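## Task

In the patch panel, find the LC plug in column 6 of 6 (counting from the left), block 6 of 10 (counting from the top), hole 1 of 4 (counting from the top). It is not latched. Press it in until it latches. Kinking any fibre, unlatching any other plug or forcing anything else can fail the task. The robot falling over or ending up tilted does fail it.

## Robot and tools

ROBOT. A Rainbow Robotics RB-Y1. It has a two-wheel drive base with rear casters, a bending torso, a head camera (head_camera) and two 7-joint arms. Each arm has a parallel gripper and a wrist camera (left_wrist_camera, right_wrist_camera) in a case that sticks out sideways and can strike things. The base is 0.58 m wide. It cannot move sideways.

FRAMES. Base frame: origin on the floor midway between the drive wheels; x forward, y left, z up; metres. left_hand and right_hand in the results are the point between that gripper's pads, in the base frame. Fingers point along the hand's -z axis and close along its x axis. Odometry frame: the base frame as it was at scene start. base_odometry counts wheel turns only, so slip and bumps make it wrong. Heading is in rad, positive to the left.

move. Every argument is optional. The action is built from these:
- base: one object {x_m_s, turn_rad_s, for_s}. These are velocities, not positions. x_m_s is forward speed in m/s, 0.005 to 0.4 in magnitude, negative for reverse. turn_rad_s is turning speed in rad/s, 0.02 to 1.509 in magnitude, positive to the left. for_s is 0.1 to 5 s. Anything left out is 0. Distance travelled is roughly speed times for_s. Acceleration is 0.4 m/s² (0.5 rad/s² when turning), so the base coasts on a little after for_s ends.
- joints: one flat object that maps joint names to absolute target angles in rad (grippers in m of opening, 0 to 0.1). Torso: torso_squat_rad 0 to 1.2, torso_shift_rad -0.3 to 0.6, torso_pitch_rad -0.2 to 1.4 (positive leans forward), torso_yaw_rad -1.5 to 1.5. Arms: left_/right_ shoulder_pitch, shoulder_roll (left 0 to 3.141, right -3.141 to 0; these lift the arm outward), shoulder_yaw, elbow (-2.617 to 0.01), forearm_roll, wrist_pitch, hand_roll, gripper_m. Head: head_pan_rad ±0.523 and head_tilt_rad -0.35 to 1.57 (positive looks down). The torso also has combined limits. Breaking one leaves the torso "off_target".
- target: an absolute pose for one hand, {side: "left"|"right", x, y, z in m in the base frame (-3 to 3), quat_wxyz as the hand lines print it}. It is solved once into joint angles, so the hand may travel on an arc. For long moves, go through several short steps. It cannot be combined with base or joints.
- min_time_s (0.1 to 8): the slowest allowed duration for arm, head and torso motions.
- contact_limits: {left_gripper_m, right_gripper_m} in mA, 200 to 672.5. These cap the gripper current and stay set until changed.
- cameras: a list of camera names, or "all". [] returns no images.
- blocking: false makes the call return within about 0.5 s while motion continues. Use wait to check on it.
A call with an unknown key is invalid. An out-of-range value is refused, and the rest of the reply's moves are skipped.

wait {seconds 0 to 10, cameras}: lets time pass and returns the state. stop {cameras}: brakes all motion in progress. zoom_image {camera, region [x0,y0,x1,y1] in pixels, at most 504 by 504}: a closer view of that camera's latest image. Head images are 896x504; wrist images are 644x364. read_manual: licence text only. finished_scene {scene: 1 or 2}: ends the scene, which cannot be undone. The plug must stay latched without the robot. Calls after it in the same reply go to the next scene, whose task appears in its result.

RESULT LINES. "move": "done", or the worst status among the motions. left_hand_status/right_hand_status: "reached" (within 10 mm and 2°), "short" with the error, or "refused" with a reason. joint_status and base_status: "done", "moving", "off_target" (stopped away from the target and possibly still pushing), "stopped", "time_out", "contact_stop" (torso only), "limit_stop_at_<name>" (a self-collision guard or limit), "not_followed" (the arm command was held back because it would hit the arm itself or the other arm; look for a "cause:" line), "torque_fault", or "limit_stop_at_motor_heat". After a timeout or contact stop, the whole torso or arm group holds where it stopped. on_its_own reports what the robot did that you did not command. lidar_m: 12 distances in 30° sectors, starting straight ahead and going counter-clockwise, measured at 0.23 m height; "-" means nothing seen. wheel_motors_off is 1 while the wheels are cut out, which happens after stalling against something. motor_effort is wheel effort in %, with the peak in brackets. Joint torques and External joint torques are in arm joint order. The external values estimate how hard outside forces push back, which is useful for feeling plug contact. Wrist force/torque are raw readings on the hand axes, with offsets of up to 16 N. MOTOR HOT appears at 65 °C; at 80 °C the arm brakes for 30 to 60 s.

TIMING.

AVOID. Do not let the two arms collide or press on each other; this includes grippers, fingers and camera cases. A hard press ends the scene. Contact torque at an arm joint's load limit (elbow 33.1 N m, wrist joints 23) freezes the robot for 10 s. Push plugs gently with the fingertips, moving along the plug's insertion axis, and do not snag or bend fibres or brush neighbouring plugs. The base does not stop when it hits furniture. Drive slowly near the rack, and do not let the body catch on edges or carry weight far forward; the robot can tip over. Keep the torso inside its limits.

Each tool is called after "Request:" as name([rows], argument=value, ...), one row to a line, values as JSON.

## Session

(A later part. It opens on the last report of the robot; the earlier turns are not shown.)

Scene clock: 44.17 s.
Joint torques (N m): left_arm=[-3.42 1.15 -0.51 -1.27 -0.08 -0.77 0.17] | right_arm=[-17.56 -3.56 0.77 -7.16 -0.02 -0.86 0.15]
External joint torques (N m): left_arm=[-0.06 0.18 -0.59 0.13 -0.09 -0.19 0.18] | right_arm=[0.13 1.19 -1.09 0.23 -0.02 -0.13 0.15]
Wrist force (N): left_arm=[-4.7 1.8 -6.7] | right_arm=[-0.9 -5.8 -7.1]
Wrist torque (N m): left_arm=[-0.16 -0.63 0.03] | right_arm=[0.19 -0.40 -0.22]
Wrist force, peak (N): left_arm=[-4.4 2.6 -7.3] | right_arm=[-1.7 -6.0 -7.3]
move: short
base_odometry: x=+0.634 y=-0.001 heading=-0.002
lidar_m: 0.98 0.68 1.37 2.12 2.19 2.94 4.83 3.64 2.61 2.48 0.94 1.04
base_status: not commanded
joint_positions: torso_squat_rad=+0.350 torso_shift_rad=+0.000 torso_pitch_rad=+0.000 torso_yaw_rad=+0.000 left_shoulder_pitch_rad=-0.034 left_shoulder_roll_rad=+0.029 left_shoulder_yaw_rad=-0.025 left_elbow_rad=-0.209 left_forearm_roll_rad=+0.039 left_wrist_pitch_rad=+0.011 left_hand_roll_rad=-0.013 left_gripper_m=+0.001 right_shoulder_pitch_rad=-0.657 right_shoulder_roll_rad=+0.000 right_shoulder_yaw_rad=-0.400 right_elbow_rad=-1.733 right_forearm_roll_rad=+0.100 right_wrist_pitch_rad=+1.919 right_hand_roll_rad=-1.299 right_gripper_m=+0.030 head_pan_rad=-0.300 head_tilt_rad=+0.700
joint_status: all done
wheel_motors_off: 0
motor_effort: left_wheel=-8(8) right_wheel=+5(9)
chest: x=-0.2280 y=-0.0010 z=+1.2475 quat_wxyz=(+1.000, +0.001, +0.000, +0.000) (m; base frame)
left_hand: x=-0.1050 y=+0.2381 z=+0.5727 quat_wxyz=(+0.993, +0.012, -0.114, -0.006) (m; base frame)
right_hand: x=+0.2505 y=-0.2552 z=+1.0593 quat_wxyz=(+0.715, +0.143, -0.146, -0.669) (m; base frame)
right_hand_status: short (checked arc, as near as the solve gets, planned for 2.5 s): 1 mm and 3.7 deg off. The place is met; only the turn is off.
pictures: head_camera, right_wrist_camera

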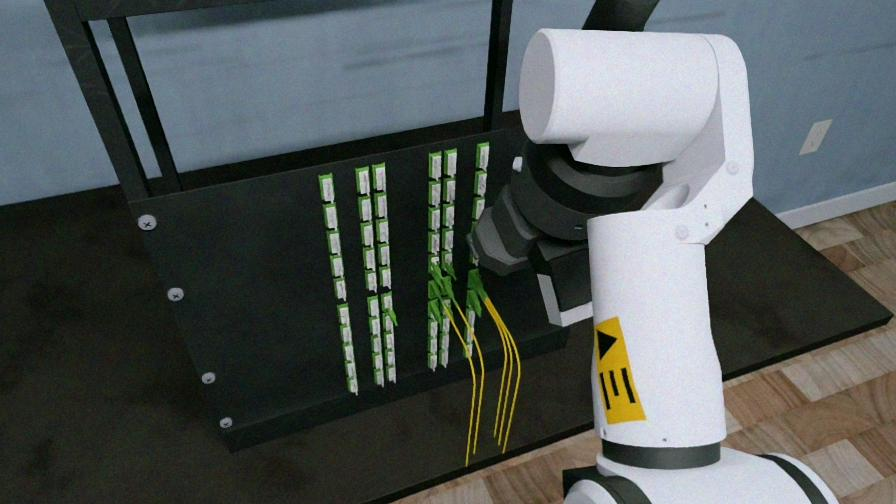

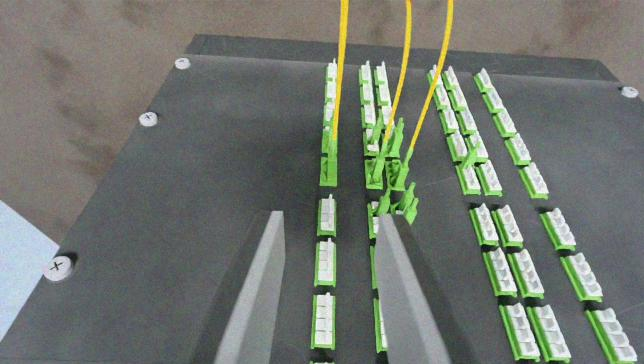

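Request:
zoom_image(camera="right_wrist_camera", region=[240, 100, 440, 300])

Request:
move(target={"side":"right","x":0.27,"y":-0.255,"z":1.02,"quat_wxyz":[0.715,0.143,-0.146,-0.669]}, min_time_s=1.5, cameras=["head_camera","right_wrist_camera"])

Request:
zoom_image(camera="right_wrist_camera", region=[240, 60, 440, 260])

Scaled by 2.520 from the camera's 644x364 image, which has a finer 1265x715 frame.

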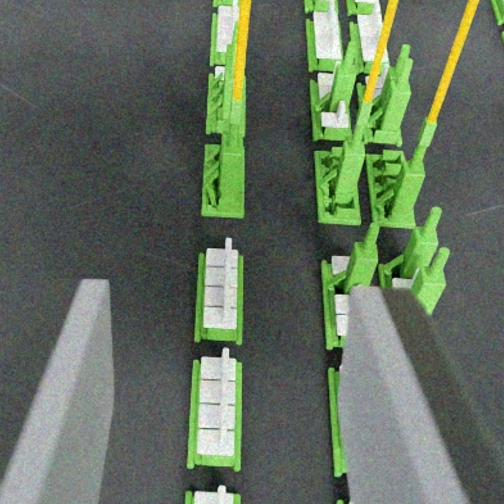

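Scene clock: 47.33 s.
Joint torques (N m): left_arm=[-3.36 1.02 -0.53 -1.2 -0.1 -0.68 0.09] | right_arm=[-16.34 -5.98 2.19 -8.03 -0.18 -1.08 -0.12]
External joint torques (N m): left_arm=[0 0.05 -0.61 0.21 -0.11 -0.11 0.1] | right_arm=[1.74 -1.17 0.51 0.06 -0.21 -0.34 -0.13]
Wrist force (N): left_arm=[-4.2 2.2 -6.2] | right_arm=[-1.2 -5.8 -7.2]
Wrist torque (N m): left_arm=[-0.14 -0.56 0.02] | right_arm=[0.16 -0.44 -0.19]
Wrist force, peak (N): left_arm=[-4.6 2.4 -7.2] | right_arm=[-1.2 -6.1 -7.6]
move: done
base_odometry: x=+0.634 y=-0.001 heading=-0.002
lidar_m: 0.98 0.69 1.37 2.13 2.19 2.94 4.84 3.65 2.61 2.49 0.94 1.03
base_status: not commanded
joint_positions: torso_squat_rad=+0.350 torso_shift_rad=+0.000 torso_pitch_rad=+0.000 torso_yaw_rad=+0.000 left_shoulder_pitch_rad=-0.034 left_shoulder_roll_rad=+0.029 left_shoulder_yaw_rad=-0.025 left_elbow_rad=-0.209 left_forearm_roll_rad=+0.039 left_wrist_pitch_rad=+0.011 left_hand_roll_rad=-0.013 left_gripper_m=+0.001 right_shoulder_pitch_rad=-0.633 right_shoulder_roll_rad=-0.009 right_shoulder_yaw_rad=-0.387 right_elbow_rad=-1.587 right_forearm_roll_rad=+0.078 right_wrist_pitch_rad=+1.755 right_hand_roll_rad=-1.321 right_gripper_m=+0.030 head_pan_rad=-0.300 head_tilt_rad=+0.700
joint_status: all done
wheel_motors_off: 0
motor_effort: left_wheel=-8(8) right_wheel=+7(9)
chest: x=-0.2280 y=-0.0010 z=+1.2475 quat_wxyz=(+1.000, +0.001, +0.000, +0.000) (m; base frame)
left_hand: x=-0.1050 y=+0.2381 z=+0.5727 quat_wxyz=(+0.993, +0.012, -0.114, -0.006) (m; base frame)
right_hand: x=+0.2693 y=-0.2548 z=+1.0203 quat_wxyz=(+0.715, +0.143, -0.146, -0.669) (m; base frame)
right_hand_status: reached (checked arc, planned for 1.5 s): 1 mm and 0.0 deg off.
pictures: head_camera, right_wrist_camera

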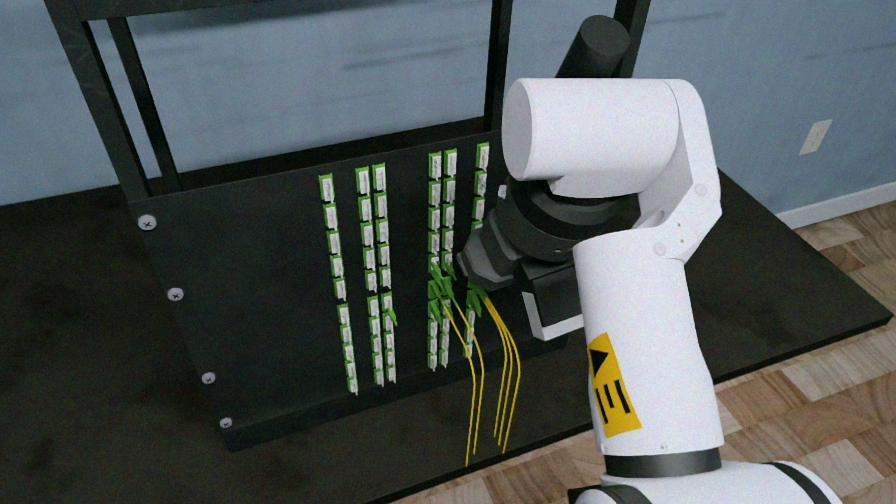

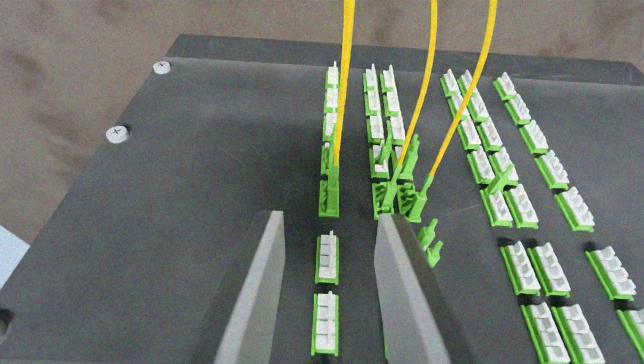

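Scaled by 2.520 from the camera's 644x364 image, which has a finer 1265x715 frame.

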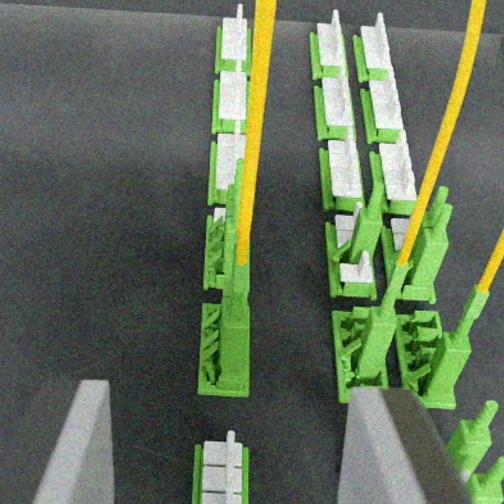

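Request:
move(target={"side":"right","x":0.278,"y":-0.254,"z":0.985,"quat_wxyz":[0.715,0.143,-0.146,-0.669]}, min_time_s=1.5, cameras=["right_wrist_camera"])

Request:
zoom_image(camera="right_wrist_camera", region=[250, 130, 410, 290])

Scene clock: 50.77 s.
Joint torques (N m): left_arm=[-3.53 1.26 -0.27 -1.07 -0.06 -0.76 0.19] | right_arm=[-16.31 -3.07 2.06 -8.49 -0.14 -1.07 -0.15]
External joint torques (N m): left_arm=[-0.17 0.29 -0.35 0.34 -0.07 -0.19 0.21] | right_arm=[1.82 1.63 0.48 0 -0.17 -0.33 -0.16]
Wrist force (N): left_arm=[-4.5 2.1 -6.4] | right_arm=[-1.3 -5.9 -7.4]
Wrist torque (N m): left_arm=[-0.19 -0.57 0.01] | right_arm=[0.17 -0.47 -0.21]
Wrist force, peak (N): left_arm=[-4.4 2.2 -7.3] | right_arm=[-1.2 -6.1 -7.3]
move: done
base_odometry: x=+0.634 y=-0.001 heading=-0.002
lidar_m: 0.99 0.69 1.38 2.13 2.19 2.93 4.84 3.65 2.60 2.48 0.95 1.04
base_status: not commanded
joint_positions: torso_squat_rad=+0.350 torso_shift_rad=+0.000 torso_pitch_rad=+0.000 torso_yaw_rad=+0.000 left_shoulder_pitch_rad=-0.034 left_shoulder_roll_rad=+0.029 left_shoulder_yaw_rad=-0.025 left_elbow_rad=-0.209 left_forearm_roll_rad=+0.039 left_wrist_pitch_rad=+0.011 left_hand_roll_rad=-0.013 left_gripper_m=+0.001 right_shoulder_pitch_rad=-0.606 right_shoulder_roll_rad=-0.008 right_shoulder_yaw_rad=-0.380 right_elbow_rad=-1.480 right_forearm_roll_rad=+0.069 right_wrist_pitch_rad=+1.625 right_hand_roll_rad=-1.328 right_gripper_m=+0.030 head_pan_rad=-0.300 head_tilt_rad=+0.700
joint_status: all done
wheel_motors_off: 0
motor_effort: left_wheel=-8(8) right_wheel=+6(11)
chest: x=-0.2280 y=-0.0010 z=+1.2475 quat_wxyz=(+1.000, +0.001, +0.000, +0.000) (m; base frame)
left_hand: x=-0.1050 y=+0.2381 z=+0.5727 quat_wxyz=(+0.993, +0.012, -0.114, -0.006) (m; base frame)
right_hand: x=+0.2777 y=-0.2542 z=+0.9853 quat_wxyz=(+0.715, +0.143, -0.146, -0.669) (m; base frame)
right_hand_status: reached (checked arc, planned for 1.5 s): 0 mm and 0.0 deg off.
pictures: right_wrist_camera

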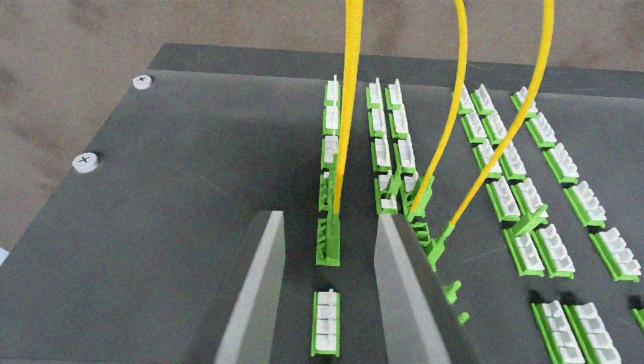

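Scaled by 3.150 from the camera's 644x364 image, which has a finer 1265x715 frame.

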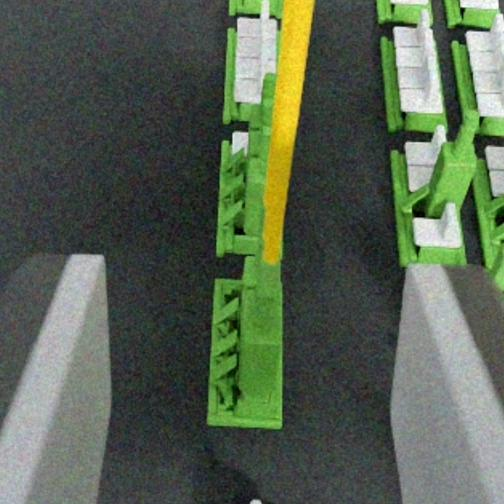

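Request:
zoom_image(camera="right_wrist_camera", region=[305, 205, 365, 275])

Scaled by 7.200 from the camera's 644x364 image, which has a finer 1265x715 frame.

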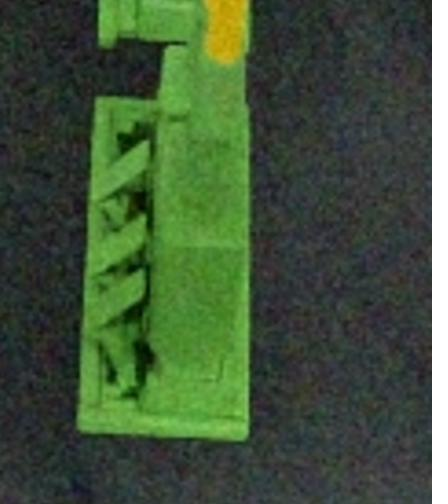

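Request:
move(target={"side":"right","x":0.284,"y":-0.2526,"z":0.963,"quat_wxyz":[0.715,0.143,-0.146,-0.669]}, min_time_s=1.5, cameras=["right_wrist_camera"])

Request:
zoom_image(camera="right_wrist_camera", region=[270, 190, 400, 320])

Scene clock: 54.37 s.
Joint torques (N m): left_arm=[-3.43 1.2 -0.37 -1.11 -0.19 -0.78 0.09] | right_arm=[-16.28 -4.53 1.28 -8.57 -0.14 -1.09 -0.02]
External joint torques (N m): left_arm=[-0.06 0.22 -0.45 0.29 -0.19 -0.21 0.1] | right_arm=[1.99 0.16 -0.27 0.11 -0.19 -0.35 -0.03]
Wrist force (N): left_arm=[-4.4 2.3 -6.5] | right_arm=[-1.1 -5.5 -7.2]
Wrist torque (N m): left_arm=[-0.19 -0.58 0.03] | right_arm=[0.12 -0.45 -0.23]
Wrist force, peak (N): left_arm=[-5.0 2.6 -7.2] | right_arm=[-1.0 -5.6 -7.4]
move: done
base_odometry: x=+0.634 y=-0.001 heading=-0.002
lidar_m: 0.99 0.70 1.37 2.13 2.19 2.94 4.84 3.65 2.60 2.48 0.94 1.04
base_status: not commanded
joint_positions: torso_squat_rad=+0.350 torso_shift_rad=+0.000 torso_pitch_rad=+0.000 torso_yaw_rad=+0.000 left_shoulder_pitch_rad=-0.034 left_shoulder_roll_rad=+0.029 left_shoulder_yaw_rad=-0.025 left_elbow_rad=-0.209 left_forearm_roll_rad=+0.039 left_wrist_pitch_rad=+0.011 left_hand_roll_rad=-0.013 left_gripper_m=+0.001 right_shoulder_pitch_rad=-0.603 right_shoulder_roll_rad=-0.008 right_shoulder_yaw_rad=-0.380 right_elbow_rad=-1.395 right_forearm_roll_rad=+0.068 right_wrist_pitch_rad=+1.538 right_hand_roll_rad=-1.332 right_gripper_m=+0.030 head_pan_rad=-0.300 head_tilt_rad=+0.700
joint_status: all done
wheel_motors_off: 0
motor_effort: left_wheel=-8(8) right_wheel=+7(8)
chest: x=-0.2280 y=-0.0010 z=+1.2475 quat_wxyz=(+1.000, +0.001, +0.000, +0.000) (m; base frame)
left_hand: x=-0.1050 y=+0.2381 z=+0.5727 quat_wxyz=(+0.993, +0.012, -0.114, -0.006) (m; base frame)
right_hand: x=+0.2839 y=-0.2525 z=+0.9631 quat_wxyz=(+0.715, +0.143, -0.146, -0.669) (m; base frame)
right_hand_status: reached (checked arc, planned for 1.5 s): 0 mm and 0.0 deg off.
pictures: right_wrist_camera

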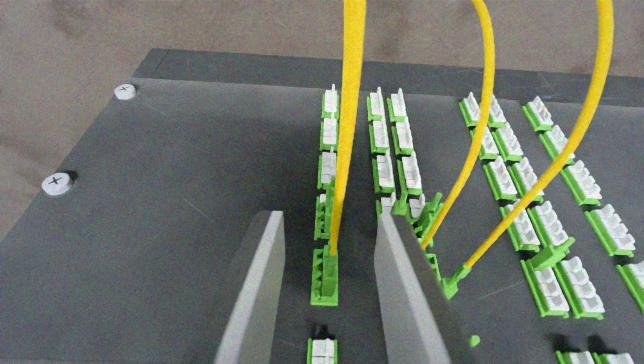

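Scaled by 3.877 from the camera's 644x364 image, which has a finer 1265x715 frame.

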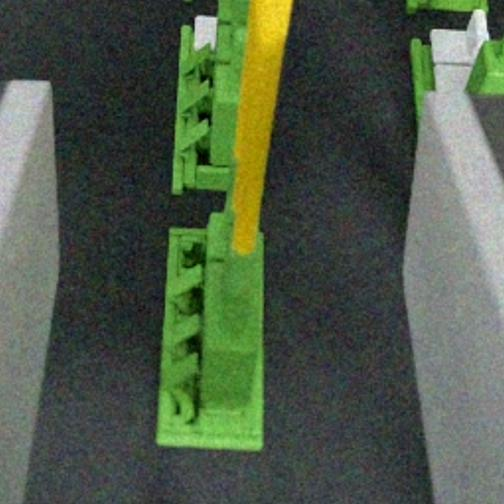

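Request:
move(target={"side":"right","x":0.292,"y":-0.2524,"z":0.962,"quat_wxyz":[0.715,0.143,-0.146,-0.669]}, min_time_s=1, cameras=[])

Request:
move(contact_limits={"right_gripper_m":200}, joints={"right_gripper_m":0.01}, cameras=["right_wrist_camera"])

Request:
zoom_image(camera="right_wrist_camera", region=[290, 200, 370, 320])

Scene clock: 56.70 s.
Joint torques (N m): left_arm=[-3.04 1.49 -0.24 -1.16 -0.06 -0.68 0.17] | right_arm=[-19.45 -6.35 0.31 -8.56 -0.08 -1.05 -0.14]
External joint torques (N m): left_arm=[0.32 0.52 -0.32 0.24 -0.07 -0.11 0.18] | right_arm=[-0.77 -1.43 -1.2 0.16 -0.14 -0.31 -0.15]
Wrist force (N): left_arm=[-4.3 2.1 -6.4] | right_arm=[-1.2 -5.8 -7.2]
Wrist torque (N m): left_arm=[-0.16 -0.56 0.06] | right_arm=[0.20 -0.46 -0.22]
Wrist force, peak (N): left_arm=[-5.2 1.8 -7.0] | right_arm=[-1.2 -6.0 -7.2]
move: done
base_odometry: x=+0.634 y=-0.001 heading=-0.002
lidar_m: 0.99 0.69 1.36 2.13 2.19 2.92 4.84 3.64 2.61 2.48 0.94 1.04
base_status: not commanded
joint_positions: torso_squat_rad=+0.350 torso_shift_rad=+0.000 torso_pitch_rad=+0.000 torso_yaw_rad=+0.000 left_shoulder_pitch_rad=-0.034 left_shoulder_roll_rad=+0.029 left_shoulder_yaw_rad=-0.025 left_elbow_rad=-0.209 left_forearm_roll_rad=+0.039 left_wrist_pitch_rad=+0.011 left_hand_roll_rad=-0.013 left_gripper_m=+0.001 right_shoulder_pitch_rad=-0.628 right_shoulder_roll_rad=-0.018 right_shoulder_yaw_rad=-0.384 right_elbow_rad=-1.345 right_forearm_roll_rad=+0.066 right_wrist_pitch_rad=+1.514 right_hand_roll_rad=-1.338 right_gripper_m=+0.030 head_pan_rad=-0.300 head_tilt_rad=+0.700
joint_status: all done
wheel_motors_off: 0
motor_effort: left_wheel=-8(8) right_wheel=+7(10)
chest: x=-0.2280 y=-0.0010 z=+1.2475 quat_wxyz=(+1.000, +0.001, +0.000, +0.000) (m; base frame)
left_hand: x=-0.1050 y=+0.2381 z=+0.5727 quat_wxyz=(+0.993, +0.012, -0.114, -0.006) (m; base frame)
right_hand: x=+0.2912 y=-0.2522 z=+0.9621 quat_wxyz=(+0.715, +0.143, -0.146, -0.669) (m; base frame)
right_hand_status: reached (checked arc, planned for 1.0 s): 1 mm and 0.0 deg off.
pictures: none
No camera images: "cameras" was empty.

Scene clock: 57.40 s.
Joint torques (N m): left_arm=[-3.34 1.33 -0.77 -1.28 -0.12 -0.76 0.11] | right_arm=[-19.15 -6.22 0.31 -8.49 -0.13 -1.06 -0.07]
External joint torques (N m): left_arm=[0.02 0.36 -0.85 0.13 -0.13 -0.19 0.13] | right_arm=[-0.47 -1.3 -1.19 0.24 -0.18 -0.32 -0.07]
Wrist force (N): left_arm=[-4.5 2.1 -6.8] | right_arm=[-1.1 -5.8 -7.2]
Wrist torque (N m): left_arm=[-0.18 -0.58 0.04] | right_arm=[0.18 -0.43 -0.23]
Wrist force, peak (N): left_arm=[-4.8 2.3 -6.8] | right_arm=[-1.1 -6.1 -7.2]
move: done
base_odometry: x=+0.634 y=-0.001 heading=-0.002
lidar_m: 0.99 0.68 1.38 2.12 2.20 2.92 4.84 3.65 2.59 2.48 0.94 1.05
base_status: not commanded
joint_positions: torso_squat_rad=+0.350 torso_shift_rad=+0.000 torso_pitch_rad=+0.000 torso_yaw_rad=+0.000 left_shoulder_pitch_rad=-0.034 left_shoulder_roll_rad=+0.029 left_shoulder_yaw_rad=-0.025 left_elbow_rad=-0.209 left_forearm_roll_rad=+0.039 left_wrist_pitch_rad=+0.011 left_hand_roll_rad=-0.013 left_gripper_m=+0.001 right_shoulder_pitch_rad=-0.628 right_shoulder_roll_rad=-0.018 right_shoulder_yaw_rad=-0.384 right_elbow_rad=-1.345 right_forearm_roll_rad=+0.066 right_wrist_pitch_rad=+1.514 right_hand_roll_rad=-1.338 right_gripper_m=+0.010 head_pan_rad=-0.300 head_tilt_rad=+0.700
joint_status: all done
wheel_motors_off: 0
motor_effort: left_wheel=-8(8) right_wheel=+8(9)
contact_limits: right_gripper_m 200 mA
chest: x=-0.2280 y=-0.0010 z=+1.2475 quat_wxyz=(+1.000, +0.001, +0.000, +0.000) (m; base frame)
left_hand: x=-0.1050 y=+0.2381 z=+0.5727 quat_wxyz=(+0.993, +0.012, -0.114, -0.006) (m; base frame)
right_hand: x=+0.2912 y=-0.2522 z=+0.9621 quat_wxyz=(+0.715, +0.143, -0.146, -0.669) (m; base frame)
pictures: right_wrist_camera

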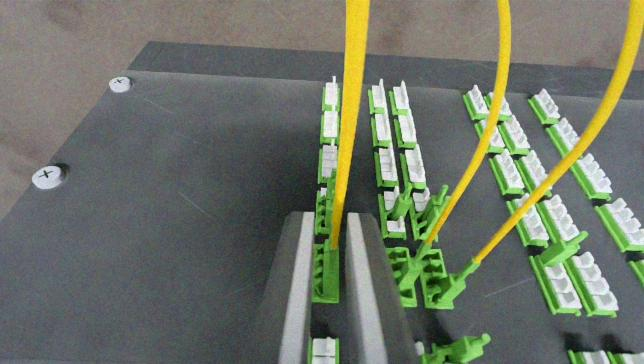

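Scaled by 4.200 from the camera's 644x364 image, which has a finer 1265x715 frame.

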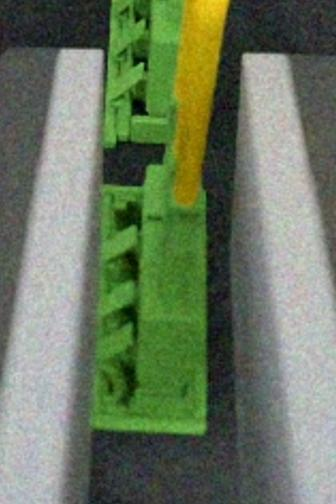

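Request:
move(target={"side":"right","x":0.2965,"y":-0.2524,"z":0.9613,"quat_wxyz":[0.715,0.143,-0.146,-0.669]}, min_time_s=1, cameras=["right_wrist_camera"])

Request:
zoom_image(camera="right_wrist_camera", region=[290, 200, 370, 320])

Request:
move(joints={"right_gripper_m":0.0}, cameras=["right_wrist_camera"])

Request:
zoom_image(camera="right_wrist_camera", region=[290, 200, 370, 320])

Scene clock: 59.63 s.
Joint torques (N m): left_arm=[-3.18 1.24 -0.57 -1.13 -0.13 -0.73 0.13] | right_arm=[-19.46 -6.53 0.25 -8.61 -0.1 -1.05 -0.12]
External joint torques (N m): left_arm=[0.18 0.26 -0.65 0.28 -0.14 -0.16 0.14] | right_arm=[-0.52 -1.44 -1.23 0.14 -0.15 -0.31 -0.13]
Wrist force (N): left_arm=[-5.0 2.4 -6.4] | right_arm=[-1.3 -5.9 -7.3]
Wrist torque (N m): left_arm=[-0.20 -0.67 0.01] | right_arm=[0.20 -0.44 -0.23]
Wrist force, peak (N): left_arm=[-4.3 1.8 -7.7] | right_arm=[-1.2 -5.8 -7.5]
move: done
base_odometry: x=+0.634 y=-0.001 heading=-0.002
lidar_m: 0.98 0.69 1.38 2.12 2.20 2.94 4.84 3.63 2.62 2.48 0.95 1.04
base_status: not commanded
joint_positions: torso_squat_rad=+0.350 torso_shift_rad=+0.000 torso_pitch_rad=+0.000 torso_yaw_rad=+0.000 left_shoulder_pitch_rad=-0.034 left_shoulder_roll_rad=+0.029 left_shoulder_yaw_rad=-0.025 left_elbow_rad=-0.209 left_forearm_roll_rad=+0.039 left_wrist_pitch_rad=+0.011 left_hand_roll_rad=-0.013 left_gripper_m=+0.001 right_shoulder_pitch_rad=-0.646 right_shoulder_roll_rad=-0.026 right_shoulder_yaw_rad=-0.386 right_elbow_rad=-1.310 right_forearm_roll_rad=+0.065 right_wrist_pitch_rad=+1.498 right_hand_roll_rad=-1.342 right_gripper_m=+0.010 head_pan_rad=-0.300 head_tilt_rad=+0.700
joint_status: all done
wheel_motors_off: 0
motor_effort: left_wheel=-8(8) right_wheel=+6(9)
contact_limits: right_gripper_m 200 mA
chest: x=-0.2280 y=-0.0010 z=+1.2475 quat_wxyz=(+1.000, +0.001, +0.000, +0.000) (m; base frame)
left_hand: x=-0.1050 y=+0.2381 z=+0.5727 quat_wxyz=(+0.993, +0.012, -0.114, -0.006) (m; base frame)
right_hand: x=+0.2960 y=-0.2522 z=+0.9612 quat_wxyz=(+0.715, +0.143, -0.146, -0.669) (m; base frame)
right_hand_status: reached (checked arc, planned for 1.0 s): 1 mm and 0.0 deg off.
pictures: right_wrist_camera

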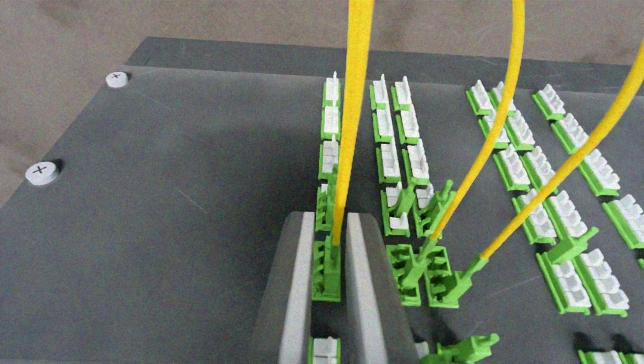

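Scaled by 4.200 from the camera's 644x364 image, which has a finer 1265x715 frame.

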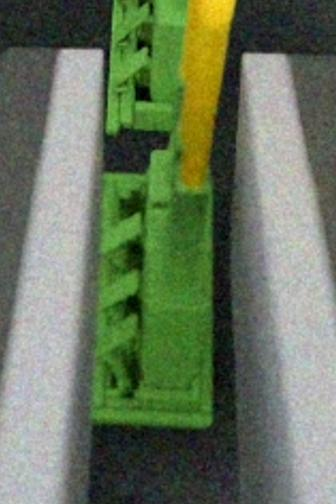

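Scene clock: 60.20 s.
Joint torques (N m): left_arm=[-3.31 1.46 -0.6 -1.07 -0.05 -0.69 0.14] | right_arm=[-19.13 -6.7 0.16 -9.02 1.08 -1.22 -0.03]
External joint torques (N m): left_arm=[0.06 0.49 -0.68 0.33 -0.05 -0.12 0.15] | right_arm=[-0.2 -1.61 -1.31 -0.27 1.02 -0.48 -0.03]
Wrist force (N): left_arm=[-4.5 2.1 -6.7] | right_arm=[-6.2 -6.9 -6.0]
Wrist torque (N m): left_arm=[-0.20 -0.61 0.03] | right_arm=[0.13 -0.26 -0.18]
Wrist force, peak (N): left_arm=[-5.1 2.3 -6.5] | right_arm=[-6.7 -6.9 -6.4]
move: done
base_odometry: x=+0.634 y=-0.001 heading=-0.002
lidar_m: 0.99 0.69 1.37 2.12 2.19 2.94 4.83 3.63 2.60 2.48 0.94 1.04
base_status: not commanded
joint_positions: torso_squat_rad=+0.350 torso_shift_rad=+0.000 torso_pitch_rad=+0.000 torso_yaw_rad=+0.000 left_shoulder_pitch_rad=-0.034 left_shoulder_roll_rad=+0.029 left_shoulder_yaw_rad=-0.025 left_elbow_rad=-0.209 left_forearm_roll_rad=+0.039 left_wrist_pitch_rad=+0.011 left_hand_roll_rad=-0.013 left_gripper_m=+0.001 right_shoulder_pitch_rad=-0.646 right_shoulder_roll_rad=-0.026 right_shoulder_yaw_rad=-0.386 right_elbow_rad=-1.310 right_forearm_roll_rad=+0.065 right_wrist_pitch_rad=+1.499 right_hand_roll_rad=-1.342 right_gripper_m=+0.002 head_pan_rad=-0.300 head_tilt_rad=+0.700
joint_status: all done
wheel_motors_off: 0
motor_effort: left_wheel=-8(8) right_wheel=+3(9)
contact_limits: right_gripper_m 200 mA
chest: x=-0.2280 y=-0.0010 z=+1.2475 quat_wxyz=(+1.000, +0.001, +0.000, +0.000) (m; base frame)
left_hand: x=-0.1050 y=+0.2381 z=+0.5727 quat_wxyz=(+0.993, +0.012, -0.114, -0.006) (m; base frame)
right_hand: x=+0.2960 y=-0.2521 z=+0.9612 quat_wxyz=(+0.715, +0.143, -0.146, -0.669) (m; base frame)
pictures: right_wrist_camera

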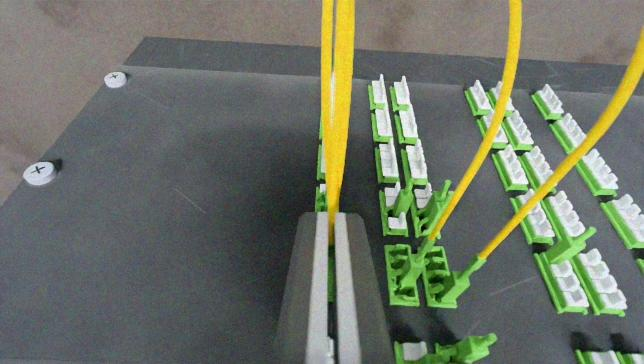

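Scaled by 4.200 from the camera's 644x364 image, which has a finer 1265x715 frame.

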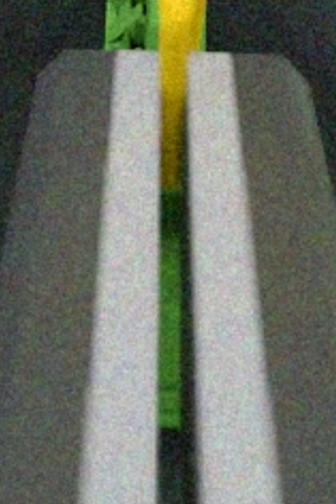

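Request:
move(joints={"right_gripper_m":0.0038}, cameras=[])

Request:
move(target={"side":"right","x":0.2995,"y":-0.2522,"z":0.9613,"quat_wxyz":[0.715,0.143,-0.146,-0.669]}, min_time_s=1, cameras=["right_wrist_camera"])

Request:
zoom_image(camera="right_wrist_camera", region=[290, 200, 370, 320])

Scene clock: 61.37 s.
Joint torques (N m): left_arm=[-3.34 1.52 -0.54 -1.14 -0.01 -0.76 0.12] | right_arm=[-19.2 -6.64 0.19 -9.04 0.52 -1.17 -0.02]
External joint torques (N m): left_arm=[0.03 0.55 -0.62 0.27 -0.02 -0.19 0.13] | right_arm=[-0.26 -1.55 -1.28 -0.28 0.47 -0.43 -0.03]
Wrist force (N): left_arm=[-4.2 2.0 -7.1] | right_arm=[-2.3 -5.9 -7.2]
Wrist torque (N m): left_arm=[-0.14 -0.57 0.04] | right_arm=[0.19 -0.40 -0.21]
Wrist force, peak (N): left_arm=[-4.9 2.6 -7.4] | right_arm=[-6.3 -7.2 -5.9]
move: done
base_odometry: x=+0.634 y=-0.001 heading=-0.002
lidar_m: 0.99 0.69 1.38 2.13 2.18 2.94 4.84 3.63 2.61 2.48 0.94 1.05
base_status: not commanded
joint_positions: torso_squat_rad=+0.350 torso_shift_rad=+0.000 torso_pitch_rad=+0.000 torso_yaw_rad=+0.000 left_shoulder_pitch_rad=-0.034 left_shoulder_roll_rad=+0.029 left_shoulder_yaw_rad=-0.025 left_elbow_rad=-0.209 left_forearm_roll_rad=+0.039 left_wrist_pitch_rad=+0.011 left_hand_roll_rad=-0.013 left_gripper_m=+0.001 right_shoulder_pitch_rad=-0.646 right_shoulder_roll_rad=-0.026 right_shoulder_yaw_rad=-0.386 right_elbow_rad=-1.310 right_forearm_roll_rad=+0.065 right_wrist_pitch_rad=+1.498 right_hand_roll_rad=-1.342 right_gripper_m=+0.004 head_pan_rad=-0.300 head_tilt_rad=+0.700
joint_status: all done
wheel_motors_off: 0
motor_effort: left_wheel=-8(8) right_wheel=+6(8)
contact_limits: right_gripper_m 200 mA
chest: x=-0.2280 y=-0.0010 z=+1.2475 quat_wxyz=(+1.000, +0.001, +0.000, +0.000) (m; base frame)
left_hand: x=-0.1050 y=+0.2381 z=+0.5727 quat_wxyz=(+0.993, +0.012, -0.114, -0.006) (m; base frame)
right_hand: x=+0.2960 y=-0.2521 z=+0.9612 quat_wxyz=(+0.715, +0.143, -0.146, -0.669) (m; base frame)
pictures: none
No camera images: "cameras" was empty.

Scene clock: 62.70 s.
Joint torques (N m): left_arm=[-3.42 1.48 -0.47 -1.12 -0.01 -0.67 0.11] | right_arm=[-19.68 -7.46 0.08 -8.98 0.36 -1.32 -0.16]
External joint torques (N m): left_arm=[-0.06 0.5 -0.55 0.28 -0.02 -0.1 0.12] | right_arm=[-0.56 -2.27 -1.37 -0.21 0.3 -0.58 -0.16]
Wrist force (N): left_arm=[-4.1 1.9 -6.7] | right_arm=[-3.2 -6.5 -7.2]
Wrist torque (N m): left_arm=[-0.16 -0.54 0.02] | right_arm=[0.17 -0.36 -0.21]
Wrist force, peak (N): left_arm=[-4.5 2.1 -7.6] | right_arm=[-3.0 -6.5 -7.4]
move: done
base_odometry: x=+0.634 y=-0.001 heading=-0.002
lidar_m: 0.98 0.69 1.37 2.12 2.18 2.94 4.83 3.64 2.60 2.48 0.94 1.04
base_status: not commanded
joint_positions: torso_squat_rad=+0.350 torso_shift_rad=+0.000 torso_pitch_rad=+0.000 torso_yaw_rad=+0.000 left_shoulder_pitch_rad=-0.034 left_shoulder_roll_rad=+0.029 left_shoulder_yaw_rad=-0.025 left_elbow_rad=-0.209 left_forearm_roll_rad=+0.039 left_wrist_pitch_rad=+0.011 left_hand_roll_rad=-0.013 left_gripper_m=+0.001 right_shoulder_pitch_rad=-0.658 right_shoulder_roll_rad=-0.031 right_shoulder_yaw_rad=-0.388 right_elbow_rad=-1.288 right_forearm_roll_rad=+0.064 right_wrist_pitch_rad=+1.489 right_hand_roll_rad=-1.345 right_gripper_m=+0.004 head_pan_rad=-0.300 head_tilt_rad=+0.700
joint_status: all done
wheel_motors_off: 0
motor_effort: left_wheel=-8(8) right_wheel=+5(9)
contact_limits: right_gripper_m 200 mA
chest: x=-0.2280 y=-0.0010 z=+1.2475 quat_wxyz=(+1.000, +0.001, +0.000, +0.000) (m; base frame)
left_hand: x=-0.1050 y=+0.2381 z=+0.5727 quat_wxyz=(+0.993, +0.012, -0.114, -0.006) (m; base frame)
right_hand: x=+0.2991 y=-0.2518 z=+0.9610 quat_wxyz=(+0.715, +0.143, -0.146, -0.669) (m; base frame)
right_hand_status: reached (checked arc, planned for 1.0 s): 1 mm and 0.0 deg off.
pictures: right_wrist_camera

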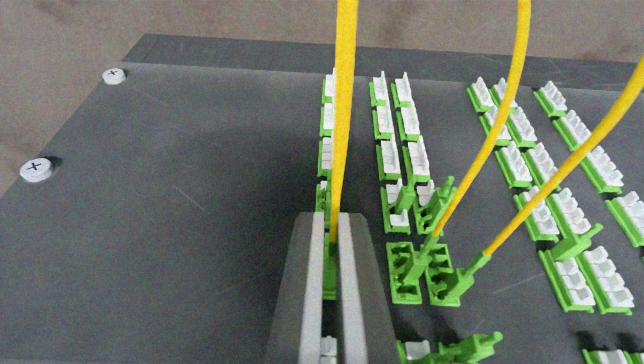

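Scaled by 4.200 from the camera's 644x364 image, which has a finer 1265x715 frame.

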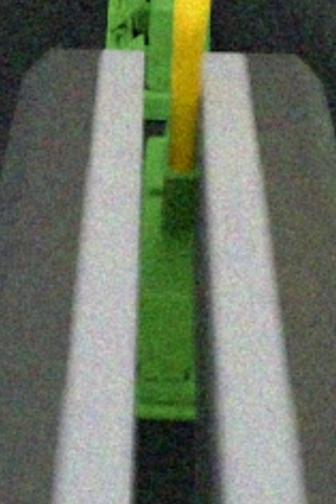

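Request:
move(target={"side":"right","x":0.3025,"y":-0.2515,"z":0.9615,"quat_wxyz":[0.715,0.143,-0.146,-0.669]}, min_time_s=1, cameras=["right_wrist_camera"])

Request:
zoom_image(camera="right_wrist_camera", region=[290, 200, 370, 320])

Scene clock: 64.50 s.
Joint torques (N m): left_arm=[-3.35 1.04 -0.69 -1.13 -0.07 -0.83 0.06] | right_arm=[-20.05 -6.68 0.06 -8.68 0.34 -1.14 -0.12]
External joint torques (N m): left_arm=[0.01 0.06 -0.77 0.28 -0.08 -0.26 0.07] | right_arm=[-0.77 -1.4 -1.37 0.1 0.27 -0.4 -0.12]
Wrist force (N): left_arm=[-4.6 1.8 -6.6] | right_arm=[-2.0 -6.0 -7.3]
Wrist torque (N m): left_arm=[-0.14 -0.63 0.05] | right_arm=[0.17 -0.40 -0.23]
Wrist force, peak (N): left_arm=[-5.0 2.0 -6.9] | right_arm=[-3.7 -6.4 -7.4]
move: done
base_odometry: x=+0.634 y=-0.001 heading=-0.002
lidar_m: 0.98 0.70 1.37 2.12 2.18 2.94 4.84 3.65 2.60 2.48 0.94 1.04
base_status: not commanded
joint_positions: torso_squat_rad=+0.350 torso_shift_rad=+0.000 torso_pitch_rad=+0.000 torso_yaw_rad=+0.000 left_shoulder_pitch_rad=-0.034 left_shoulder_roll_rad=+0.029 left_shoulder_yaw_rad=-0.025 left_elbow_rad=-0.209 left_forearm_roll_rad=+0.039 left_wrist_pitch_rad=+0.011 left_hand_roll_rad=-0.013 left_gripper_m=+0.001 right_shoulder_pitch_rad=-0.670 right_shoulder_roll_rad=-0.035 right_shoulder_yaw_rad=-0.389 right_elbow_rad=-1.267 right_forearm_roll_rad=+0.065 right_wrist_pitch_rad=+1.481 right_hand_roll_rad=-1.348 right_gripper_m=+0.004 head_pan_rad=-0.300 head_tilt_rad=+0.700
joint_status: all done
wheel_motors_off: 0
motor_effort: left_wheel=-8(8) right_wheel=+6(10)
contact_limits: right_gripper_m 200 mA
chest: x=-0.2280 y=-0.0010 z=+1.2475 quat_wxyz=(+1.000, +0.001, +0.000, +0.000) (m; base frame)
left_hand: x=-0.1050 y=+0.2381 z=+0.5727 quat_wxyz=(+0.993, +0.012, -0.114, -0.006) (m; base frame)
right_hand: x=+0.3022 y=-0.2512 z=+0.9612 quat_wxyz=(+0.715, +0.143, -0.146, -0.669) (m; base frame)
right_hand_status: reached (checked arc, planned for 1.0 s): 0 mm and 0.0 deg off.
pictures: right_wrist_camera

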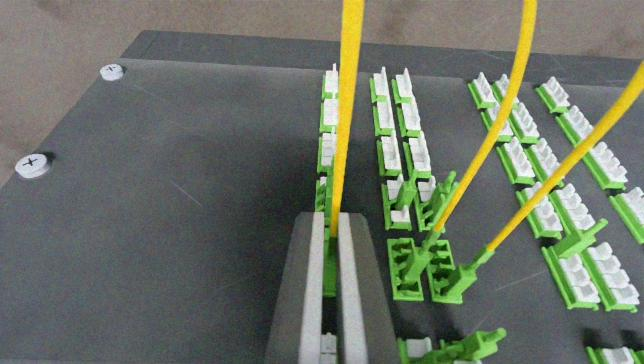

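Scaled by 4.200 from the camera's 644x364 image, which has a finer 1265x715 frame.

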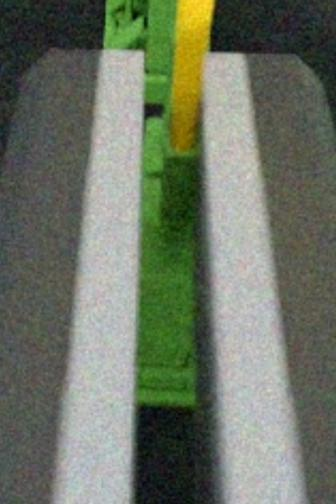

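Request:
move(target={"side":"right","x":0.305,"y":-0.2513,"z":0.9615,"quat_wxyz":[0.715,0.143,-0.146,-0.669]}, min_time_s=1, cameras=["right_wrist_camera"])

Request:
zoom_image(camera="right_wrist_camera", region=[290, 200, 370, 320])

Request:
move(target={"side":"right","x":0.3075,"y":-0.2513,"z":0.9615,"quat_wxyz":[0.715,0.143,-0.146,-0.669]}, min_time_s=1, cameras=["right_wrist_camera"])

Request:
zoom_image(camera="right_wrist_camera", region=[290, 200, 370, 320])

Scene clock: 66.60 s.
Joint torques (N m): left_arm=[-3.43 1.05 -0.54 -1.06 -0.12 -0.71 0.23] | right_arm=[-19.88 -7.07 0.13 -8.72 0.12 -1.19 -0.02]
External joint torques (N m): left_arm=[-0.07 0.08 -0.62 0.35 -0.13 -0.14 0.24] | right_arm=[-0.45 -1.7 -1.29 0.07 0.06 -0.45 -0.02]
Wrist force (N): left_arm=[-4.2 2.3 -6.6] | right_arm=[-2.3 -6.0 -6.9]
Wrist torque (N m): left_arm=[-0.18 -0.56 0.01] | right_arm=[0.16 -0.41 -0.23]
Wrist force, peak (N): left_arm=[-4.6 2.3 -7.1] | right_arm=[-2.5 -6.2 -7.4]
move: done
base_odometry: x=+0.634 y=-0.001 heading=-0.002
lidar_m: 0.98 0.68 1.37 2.12 2.18 2.94 4.84 3.63 2.61 2.49 0.94 1.03
base_status: not commanded
joint_positions: torso_squat_rad=+0.350 torso_shift_rad=+0.000 torso_pitch_rad=+0.000 torso_yaw_rad=+0.000 left_shoulder_pitch_rad=-0.034 left_shoulder_roll_rad=+0.029 left_shoulder_yaw_rad=-0.025 left_elbow_rad=-0.209 left_forearm_roll_rad=+0.039 left_wrist_pitch_rad=+0.011 left_hand_roll_rad=-0.013 left_gripper_m=+0.001 right_shoulder_pitch_rad=-0.680 right_shoulder_roll_rad=-0.039 right_shoulder_yaw_rad=-0.390 right_elbow_rad=-1.249 right_forearm_roll_rad=+0.064 right_wrist_pitch_rad=+1.473 right_hand_roll_rad=-1.351 right_gripper_m=+0.004 head_pan_rad=-0.300 head_tilt_rad=+0.700
joint_status: all done
wheel_motors_off: 0
motor_effort: left_wheel=-8(8) right_wheel=+6(10)
contact_limits: right_gripper_m 200 mA
chest: x=-0.2280 y=-0.0010 z=+1.2475 quat_wxyz=(+1.000, +0.001, +0.000, +0.000) (m; base frame)
left_hand: x=-0.1050 y=+0.2381 z=+0.5727 quat_wxyz=(+0.993, +0.012, -0.114, -0.006) (m; base frame)
right_hand: x=+0.3047 y=-0.2510 z=+0.9612 quat_wxyz=(+0.715, +0.143, -0.146, -0.669) (m; base frame)
right_hand_status: reached (checked arc, planned for 1.0 s): 1 mm and 0.0 deg off.
pictures: right_wrist_camera

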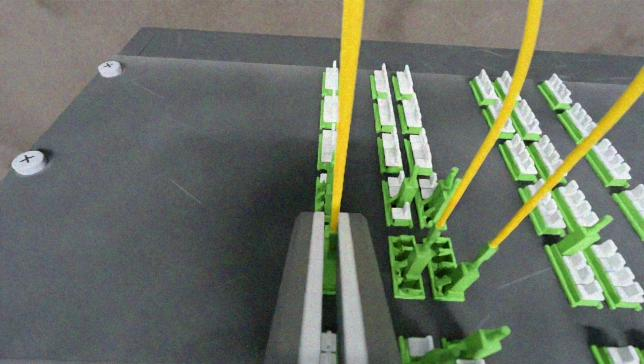

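Scaled by 4.200 from the camera's 644x364 image, which has a finer 1265x715 frame.

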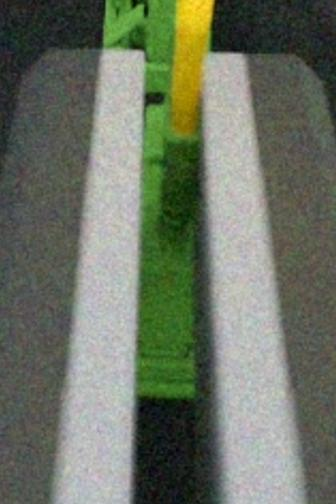

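Scene clock: 67.93 s.
Joint torques (N m): left_arm=[-3.6 1.27 -0.51 -1.3 -0.07 -0.72 0.15] | right_arm=[-21.14 -7.6 0.18 -9.53 0.17 -2.04 -0.19]
External joint torques (N m): left_arm=[-0.24 0.29 -0.59 0.11 -0.07 -0.15 0.16] | right_arm=[-1.57 -2.14 -1.22 -0.73 0.1 -1.3 -0.19]
Wrist force (N): left_arm=[-4.5 1.8 -6.6] | right_arm=[-3.0 -9.9 -5.1]
Wrist torque (N m): left_arm=[-0.12 -0.59 0.01] | right_arm=[0.07 -0.34 -0.21]
Wrist force, peak (N): left_arm=[-5.0 1.8 -7.2] | right_arm=[-3.3 -10.1 -5.0]
move: done
base_odometry: x=+0.634 y=-0.001 heading=-0.002
lidar_m: 0.99 0.69 1.37 2.12 2.20 2.94 4.83 3.64 2.61 2.48 0.93 1.04
base_status: not commanded
joint_positions: torso_squat_rad=+0.350 torso_shift_rad=+0.000 torso_pitch_rad=+0.000 torso_yaw_rad=+0.000 left_shoulder_pitch_rad=-0.034 left_shoulder_roll_rad=+0.029 left_shoulder_yaw_rad=-0.025 left_elbow_rad=-0.209 left_forearm_roll_rad=+0.039 left_wrist_pitch_rad=+0.011 left_hand_roll_rad=-0.013 left_gripper_m=+0.001 right_shoulder_pitch_rad=-0.690 right_shoulder_roll_rad=-0.043 right_shoulder_yaw_rad=-0.391 right_elbow_rad=-1.231 right_forearm_roll_rad=+0.064 right_wrist_pitch_rad=+1.466 right_hand_roll_rad=-1.353 right_gripper_m=+0.004 head_pan_rad=-0.300 head_tilt_rad=+0.700
joint_status: all done
wheel_motors_off: 0
motor_effort: left_wheel=-8(8) right_wheel=+8(9)
contact_limits: right_gripper_m 200 mA
chest: x=-0.2280 y=-0.0010 z=+1.2475 quat_wxyz=(+1.000, +0.001, +0.000, +0.000) (m; base frame)
left_hand: x=-0.1050 y=+0.2381 z=+0.5727 quat_wxyz=(+0.993, +0.012, -0.114, -0.006) (m; base frame)
right_hand: x=+0.3070 y=-0.2509 z=+0.9610 quat_wxyz=(+0.715, +0.143, -0.145, -0.669) (m; base frame)
right_hand_status: reached (checked arc, planned for 1.0 s): 1 mm and 0.1 deg off.
pictures: right_wrist_camera

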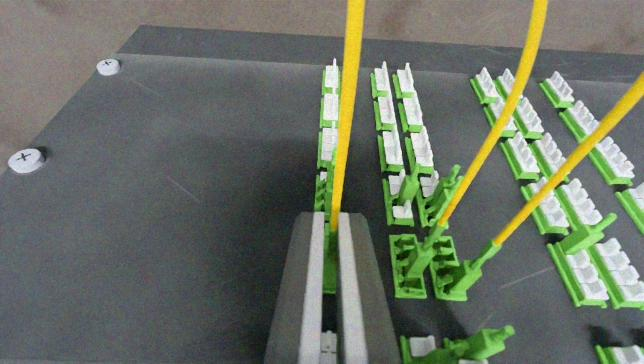

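Scaled by 4.200 from the camera's 644x364 image, which has a finer 1265x715 frame.

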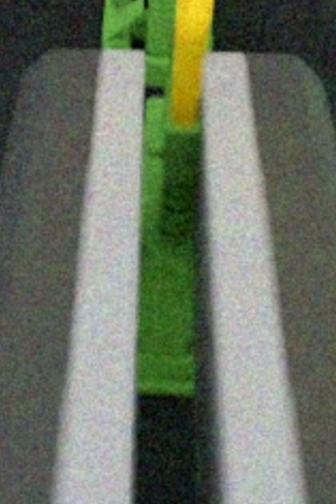

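Request:
move(target={"side":"right","x":0.309,"y":-0.2512,"z":0.9615,"quat_wxyz":[0.715,0.143,-0.146,-0.669]}, min_time_s=1, cameras=["right_wrist_camera"])

Request:
zoom_image(camera="right_wrist_camera", region=[290, 200, 370, 320])

Request:
move(target={"side":"right","x":0.3105,"y":-0.2511,"z":0.9615,"quat_wxyz":[0.715,0.143,-0.146,-0.669]}, min_time_s=1, cameras=["right_wrist_camera"])

Request:
zoom_image(camera="right_wrist_camera", region=[290, 200, 370, 320])

Scene clock: 69.70 s.
Joint torques (N m): left_arm=[-3.31 1.37 -0.58 -1.17 -0.1 -0.65 0.14] | right_arm=[-21.72 -8.53 -0.06 -9.8 0.32 -2.94 -0.14]
External joint torques (N m): left_arm=[0.05 0.4 -0.66 0.24 -0.1 -0.08 0.15] | right_arm=[-2.07 -3.01 -1.45 -0.99 0.25 -2.2 -0.15]
Wrist force (N): left_arm=[-4.4 1.9 -6.3] | right_arm=[-4.0 -12.7 -2.3]
Wrist torque (N m): left_arm=[-0.14 -0.56 0.02] | right_arm=[-0.01 -0.28 -0.20]
Wrist force, peak (N): left_arm=[-4.9 2.8 -6.7] | right_arm=[-4.2 -13.0 -1.9]
move: done
base_odometry: x=+0.634 y=-0.001 heading=-0.002
lidar_m: 0.99 0.69 1.37 2.12 2.21 2.93 4.84 3.64 2.61 2.49 0.94 1.05
base_status: not commanded
joint_positions: torso_squat_rad=+0.350 torso_shift_rad=+0.000 torso_pitch_rad=+0.000 torso_yaw_rad=+0.000 left_shoulder_pitch_rad=-0.034 left_shoulder_roll_rad=+0.029 left_shoulder_yaw_rad=-0.025 left_elbow_rad=-0.209 left_forearm_roll_rad=+0.039 left_wrist_pitch_rad=+0.011 left_hand_roll_rad=-0.013 left_gripper_m=+0.001 right_shoulder_pitch_rad=-0.696 right_shoulder_roll_rad=-0.045 right_shoulder_yaw_rad=-0.392 right_elbow_rad=-1.219 right_forearm_roll_rad=+0.063 right_wrist_pitch_rad=+1.461 right_hand_roll_rad=-1.354 right_gripper_m=+0.004 head_pan_rad=-0.300 head_tilt_rad=+0.700
joint_status: all done
wheel_motors_off: 0
motor_effort: left_wheel=-8(8) right_wheel=+6(10)
contact_limits: right_gripper_m 200 mA
chest: x=-0.2280 y=-0.0010 z=+1.2475 quat_wxyz=(+1.000, +0.001, +0.000, +0.000) (m; base frame)
left_hand: x=-0.1050 y=+0.2381 z=+0.5727 quat_wxyz=(+0.993, +0.012, -0.114, -0.006) (m; base frame)
right_hand: x=+0.3084 y=-0.2507 z=+0.9609 quat_wxyz=(+0.715, +0.143, -0.145, -0.669) (m; base frame)
right_hand_status: reached (checked arc, planned for 1.0 s): 1 mm and 0.1 deg off.
pictures: right_wrist_camera

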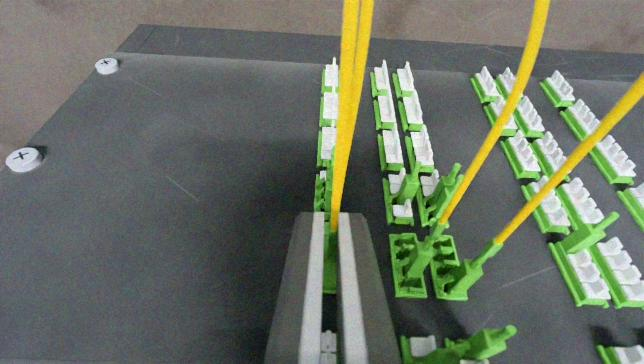

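Scaled by 4.200 from the camera's 644x364 image, which has a finer 1265x715 frame.

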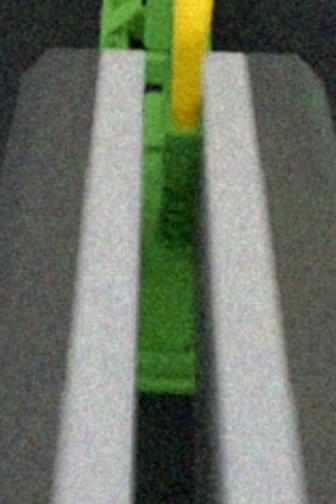

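Scene clock: 71.03 s.
Joint torques (N m): left_arm=[-3.25 1.19 -0.49 -1.08 -0.11 -0.65 0.09] | right_arm=[-21.6 -8.56 -0.21 -9.61 0.37 -2.81 -0.14]
External joint torques (N m): left_arm=[0.11 0.22 -0.57 0.33 -0.11 -0.07 0.11] | right_arm=[-1.87 -2.99 -1.59 -0.79 0.31 -2.07 -0.15]
Wrist force (N): left_arm=[-4.8 2.3 -6.3] | right_arm=[-4.5 -12.0 -2.5]
Wrist torque (N m): left_arm=[-0.19 -0.63 0.03] | right_arm=[-0.01 -0.33 -0.19]
Wrist force, peak (N): left_arm=[-4.9 2.5 -7.0] | right_arm=[-4.6 -13.5 -1.8]
move: done
base_odometry: x=+0.634 y=-0.001 heading=-0.002
lidar_m: 0.98 0.69 1.37 2.12 2.20 2.95 4.83 3.65 2.59 2.47 0.93 1.03
base_status: not commanded
joint_positions: torso_squat_rad=+0.350 torso_shift_rad=+0.000 torso_pitch_rad=+0.000 torso_yaw_rad=+0.000 left_shoulder_pitch_rad=-0.034 left_shoulder_roll_rad=+0.029 left_shoulder_yaw_rad=-0.025 left_elbow_rad=-0.209 left_forearm_roll_rad=+0.039 left_wrist_pitch_rad=+0.011 left_hand_roll_rad=-0.013 left_gripper_m=+0.001 right_shoulder_pitch_rad=-0.702 right_shoulder_roll_rad=-0.048 right_shoulder_yaw_rad=-0.393 right_elbow_rad=-1.208 right_forearm_roll_rad=+0.063 right_wrist_pitch_rad=+1.456 right_hand_roll_rad=-1.355 right_gripper_m=+0.004 head_pan_rad=-0.300 head_tilt_rad=+0.700
joint_status: all done
wheel_motors_off: 0
motor_effort: left_wheel=-8(8) right_wheel=+6(9)
contact_limits: right_gripper_m 200 mA
chest: x=-0.2280 y=-0.0010 z=+1.2475 quat_wxyz=(+1.000, +0.001, +0.000, +0.000) (m; base frame)
left_hand: x=-0.1050 y=+0.2381 z=+0.5727 quat_wxyz=(+0.993, +0.012, -0.114, -0.006) (m; base frame)
right_hand: x=+0.3100 y=-0.2506 z=+0.9609 quat_wxyz=(+0.715, +0.143, -0.145, -0.669) (m; base frame)
right_hand_status: reached (checked arc, planned for 1.0 s): 1 mm and 0.1 deg off.
pictures: right_wrist_camera

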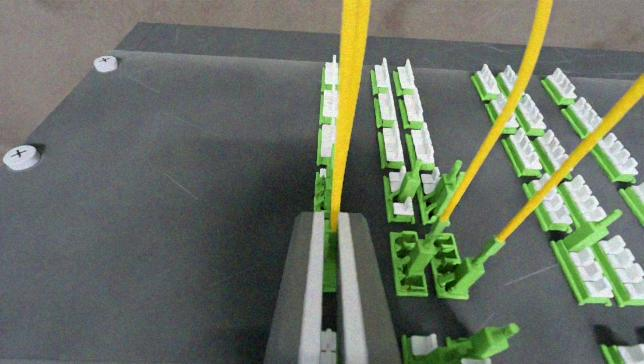

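Scaled by 4.200 from the camera's 644x364 image, which has a finer 1265x715 frame.

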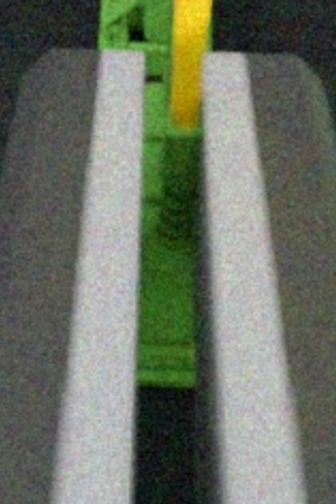

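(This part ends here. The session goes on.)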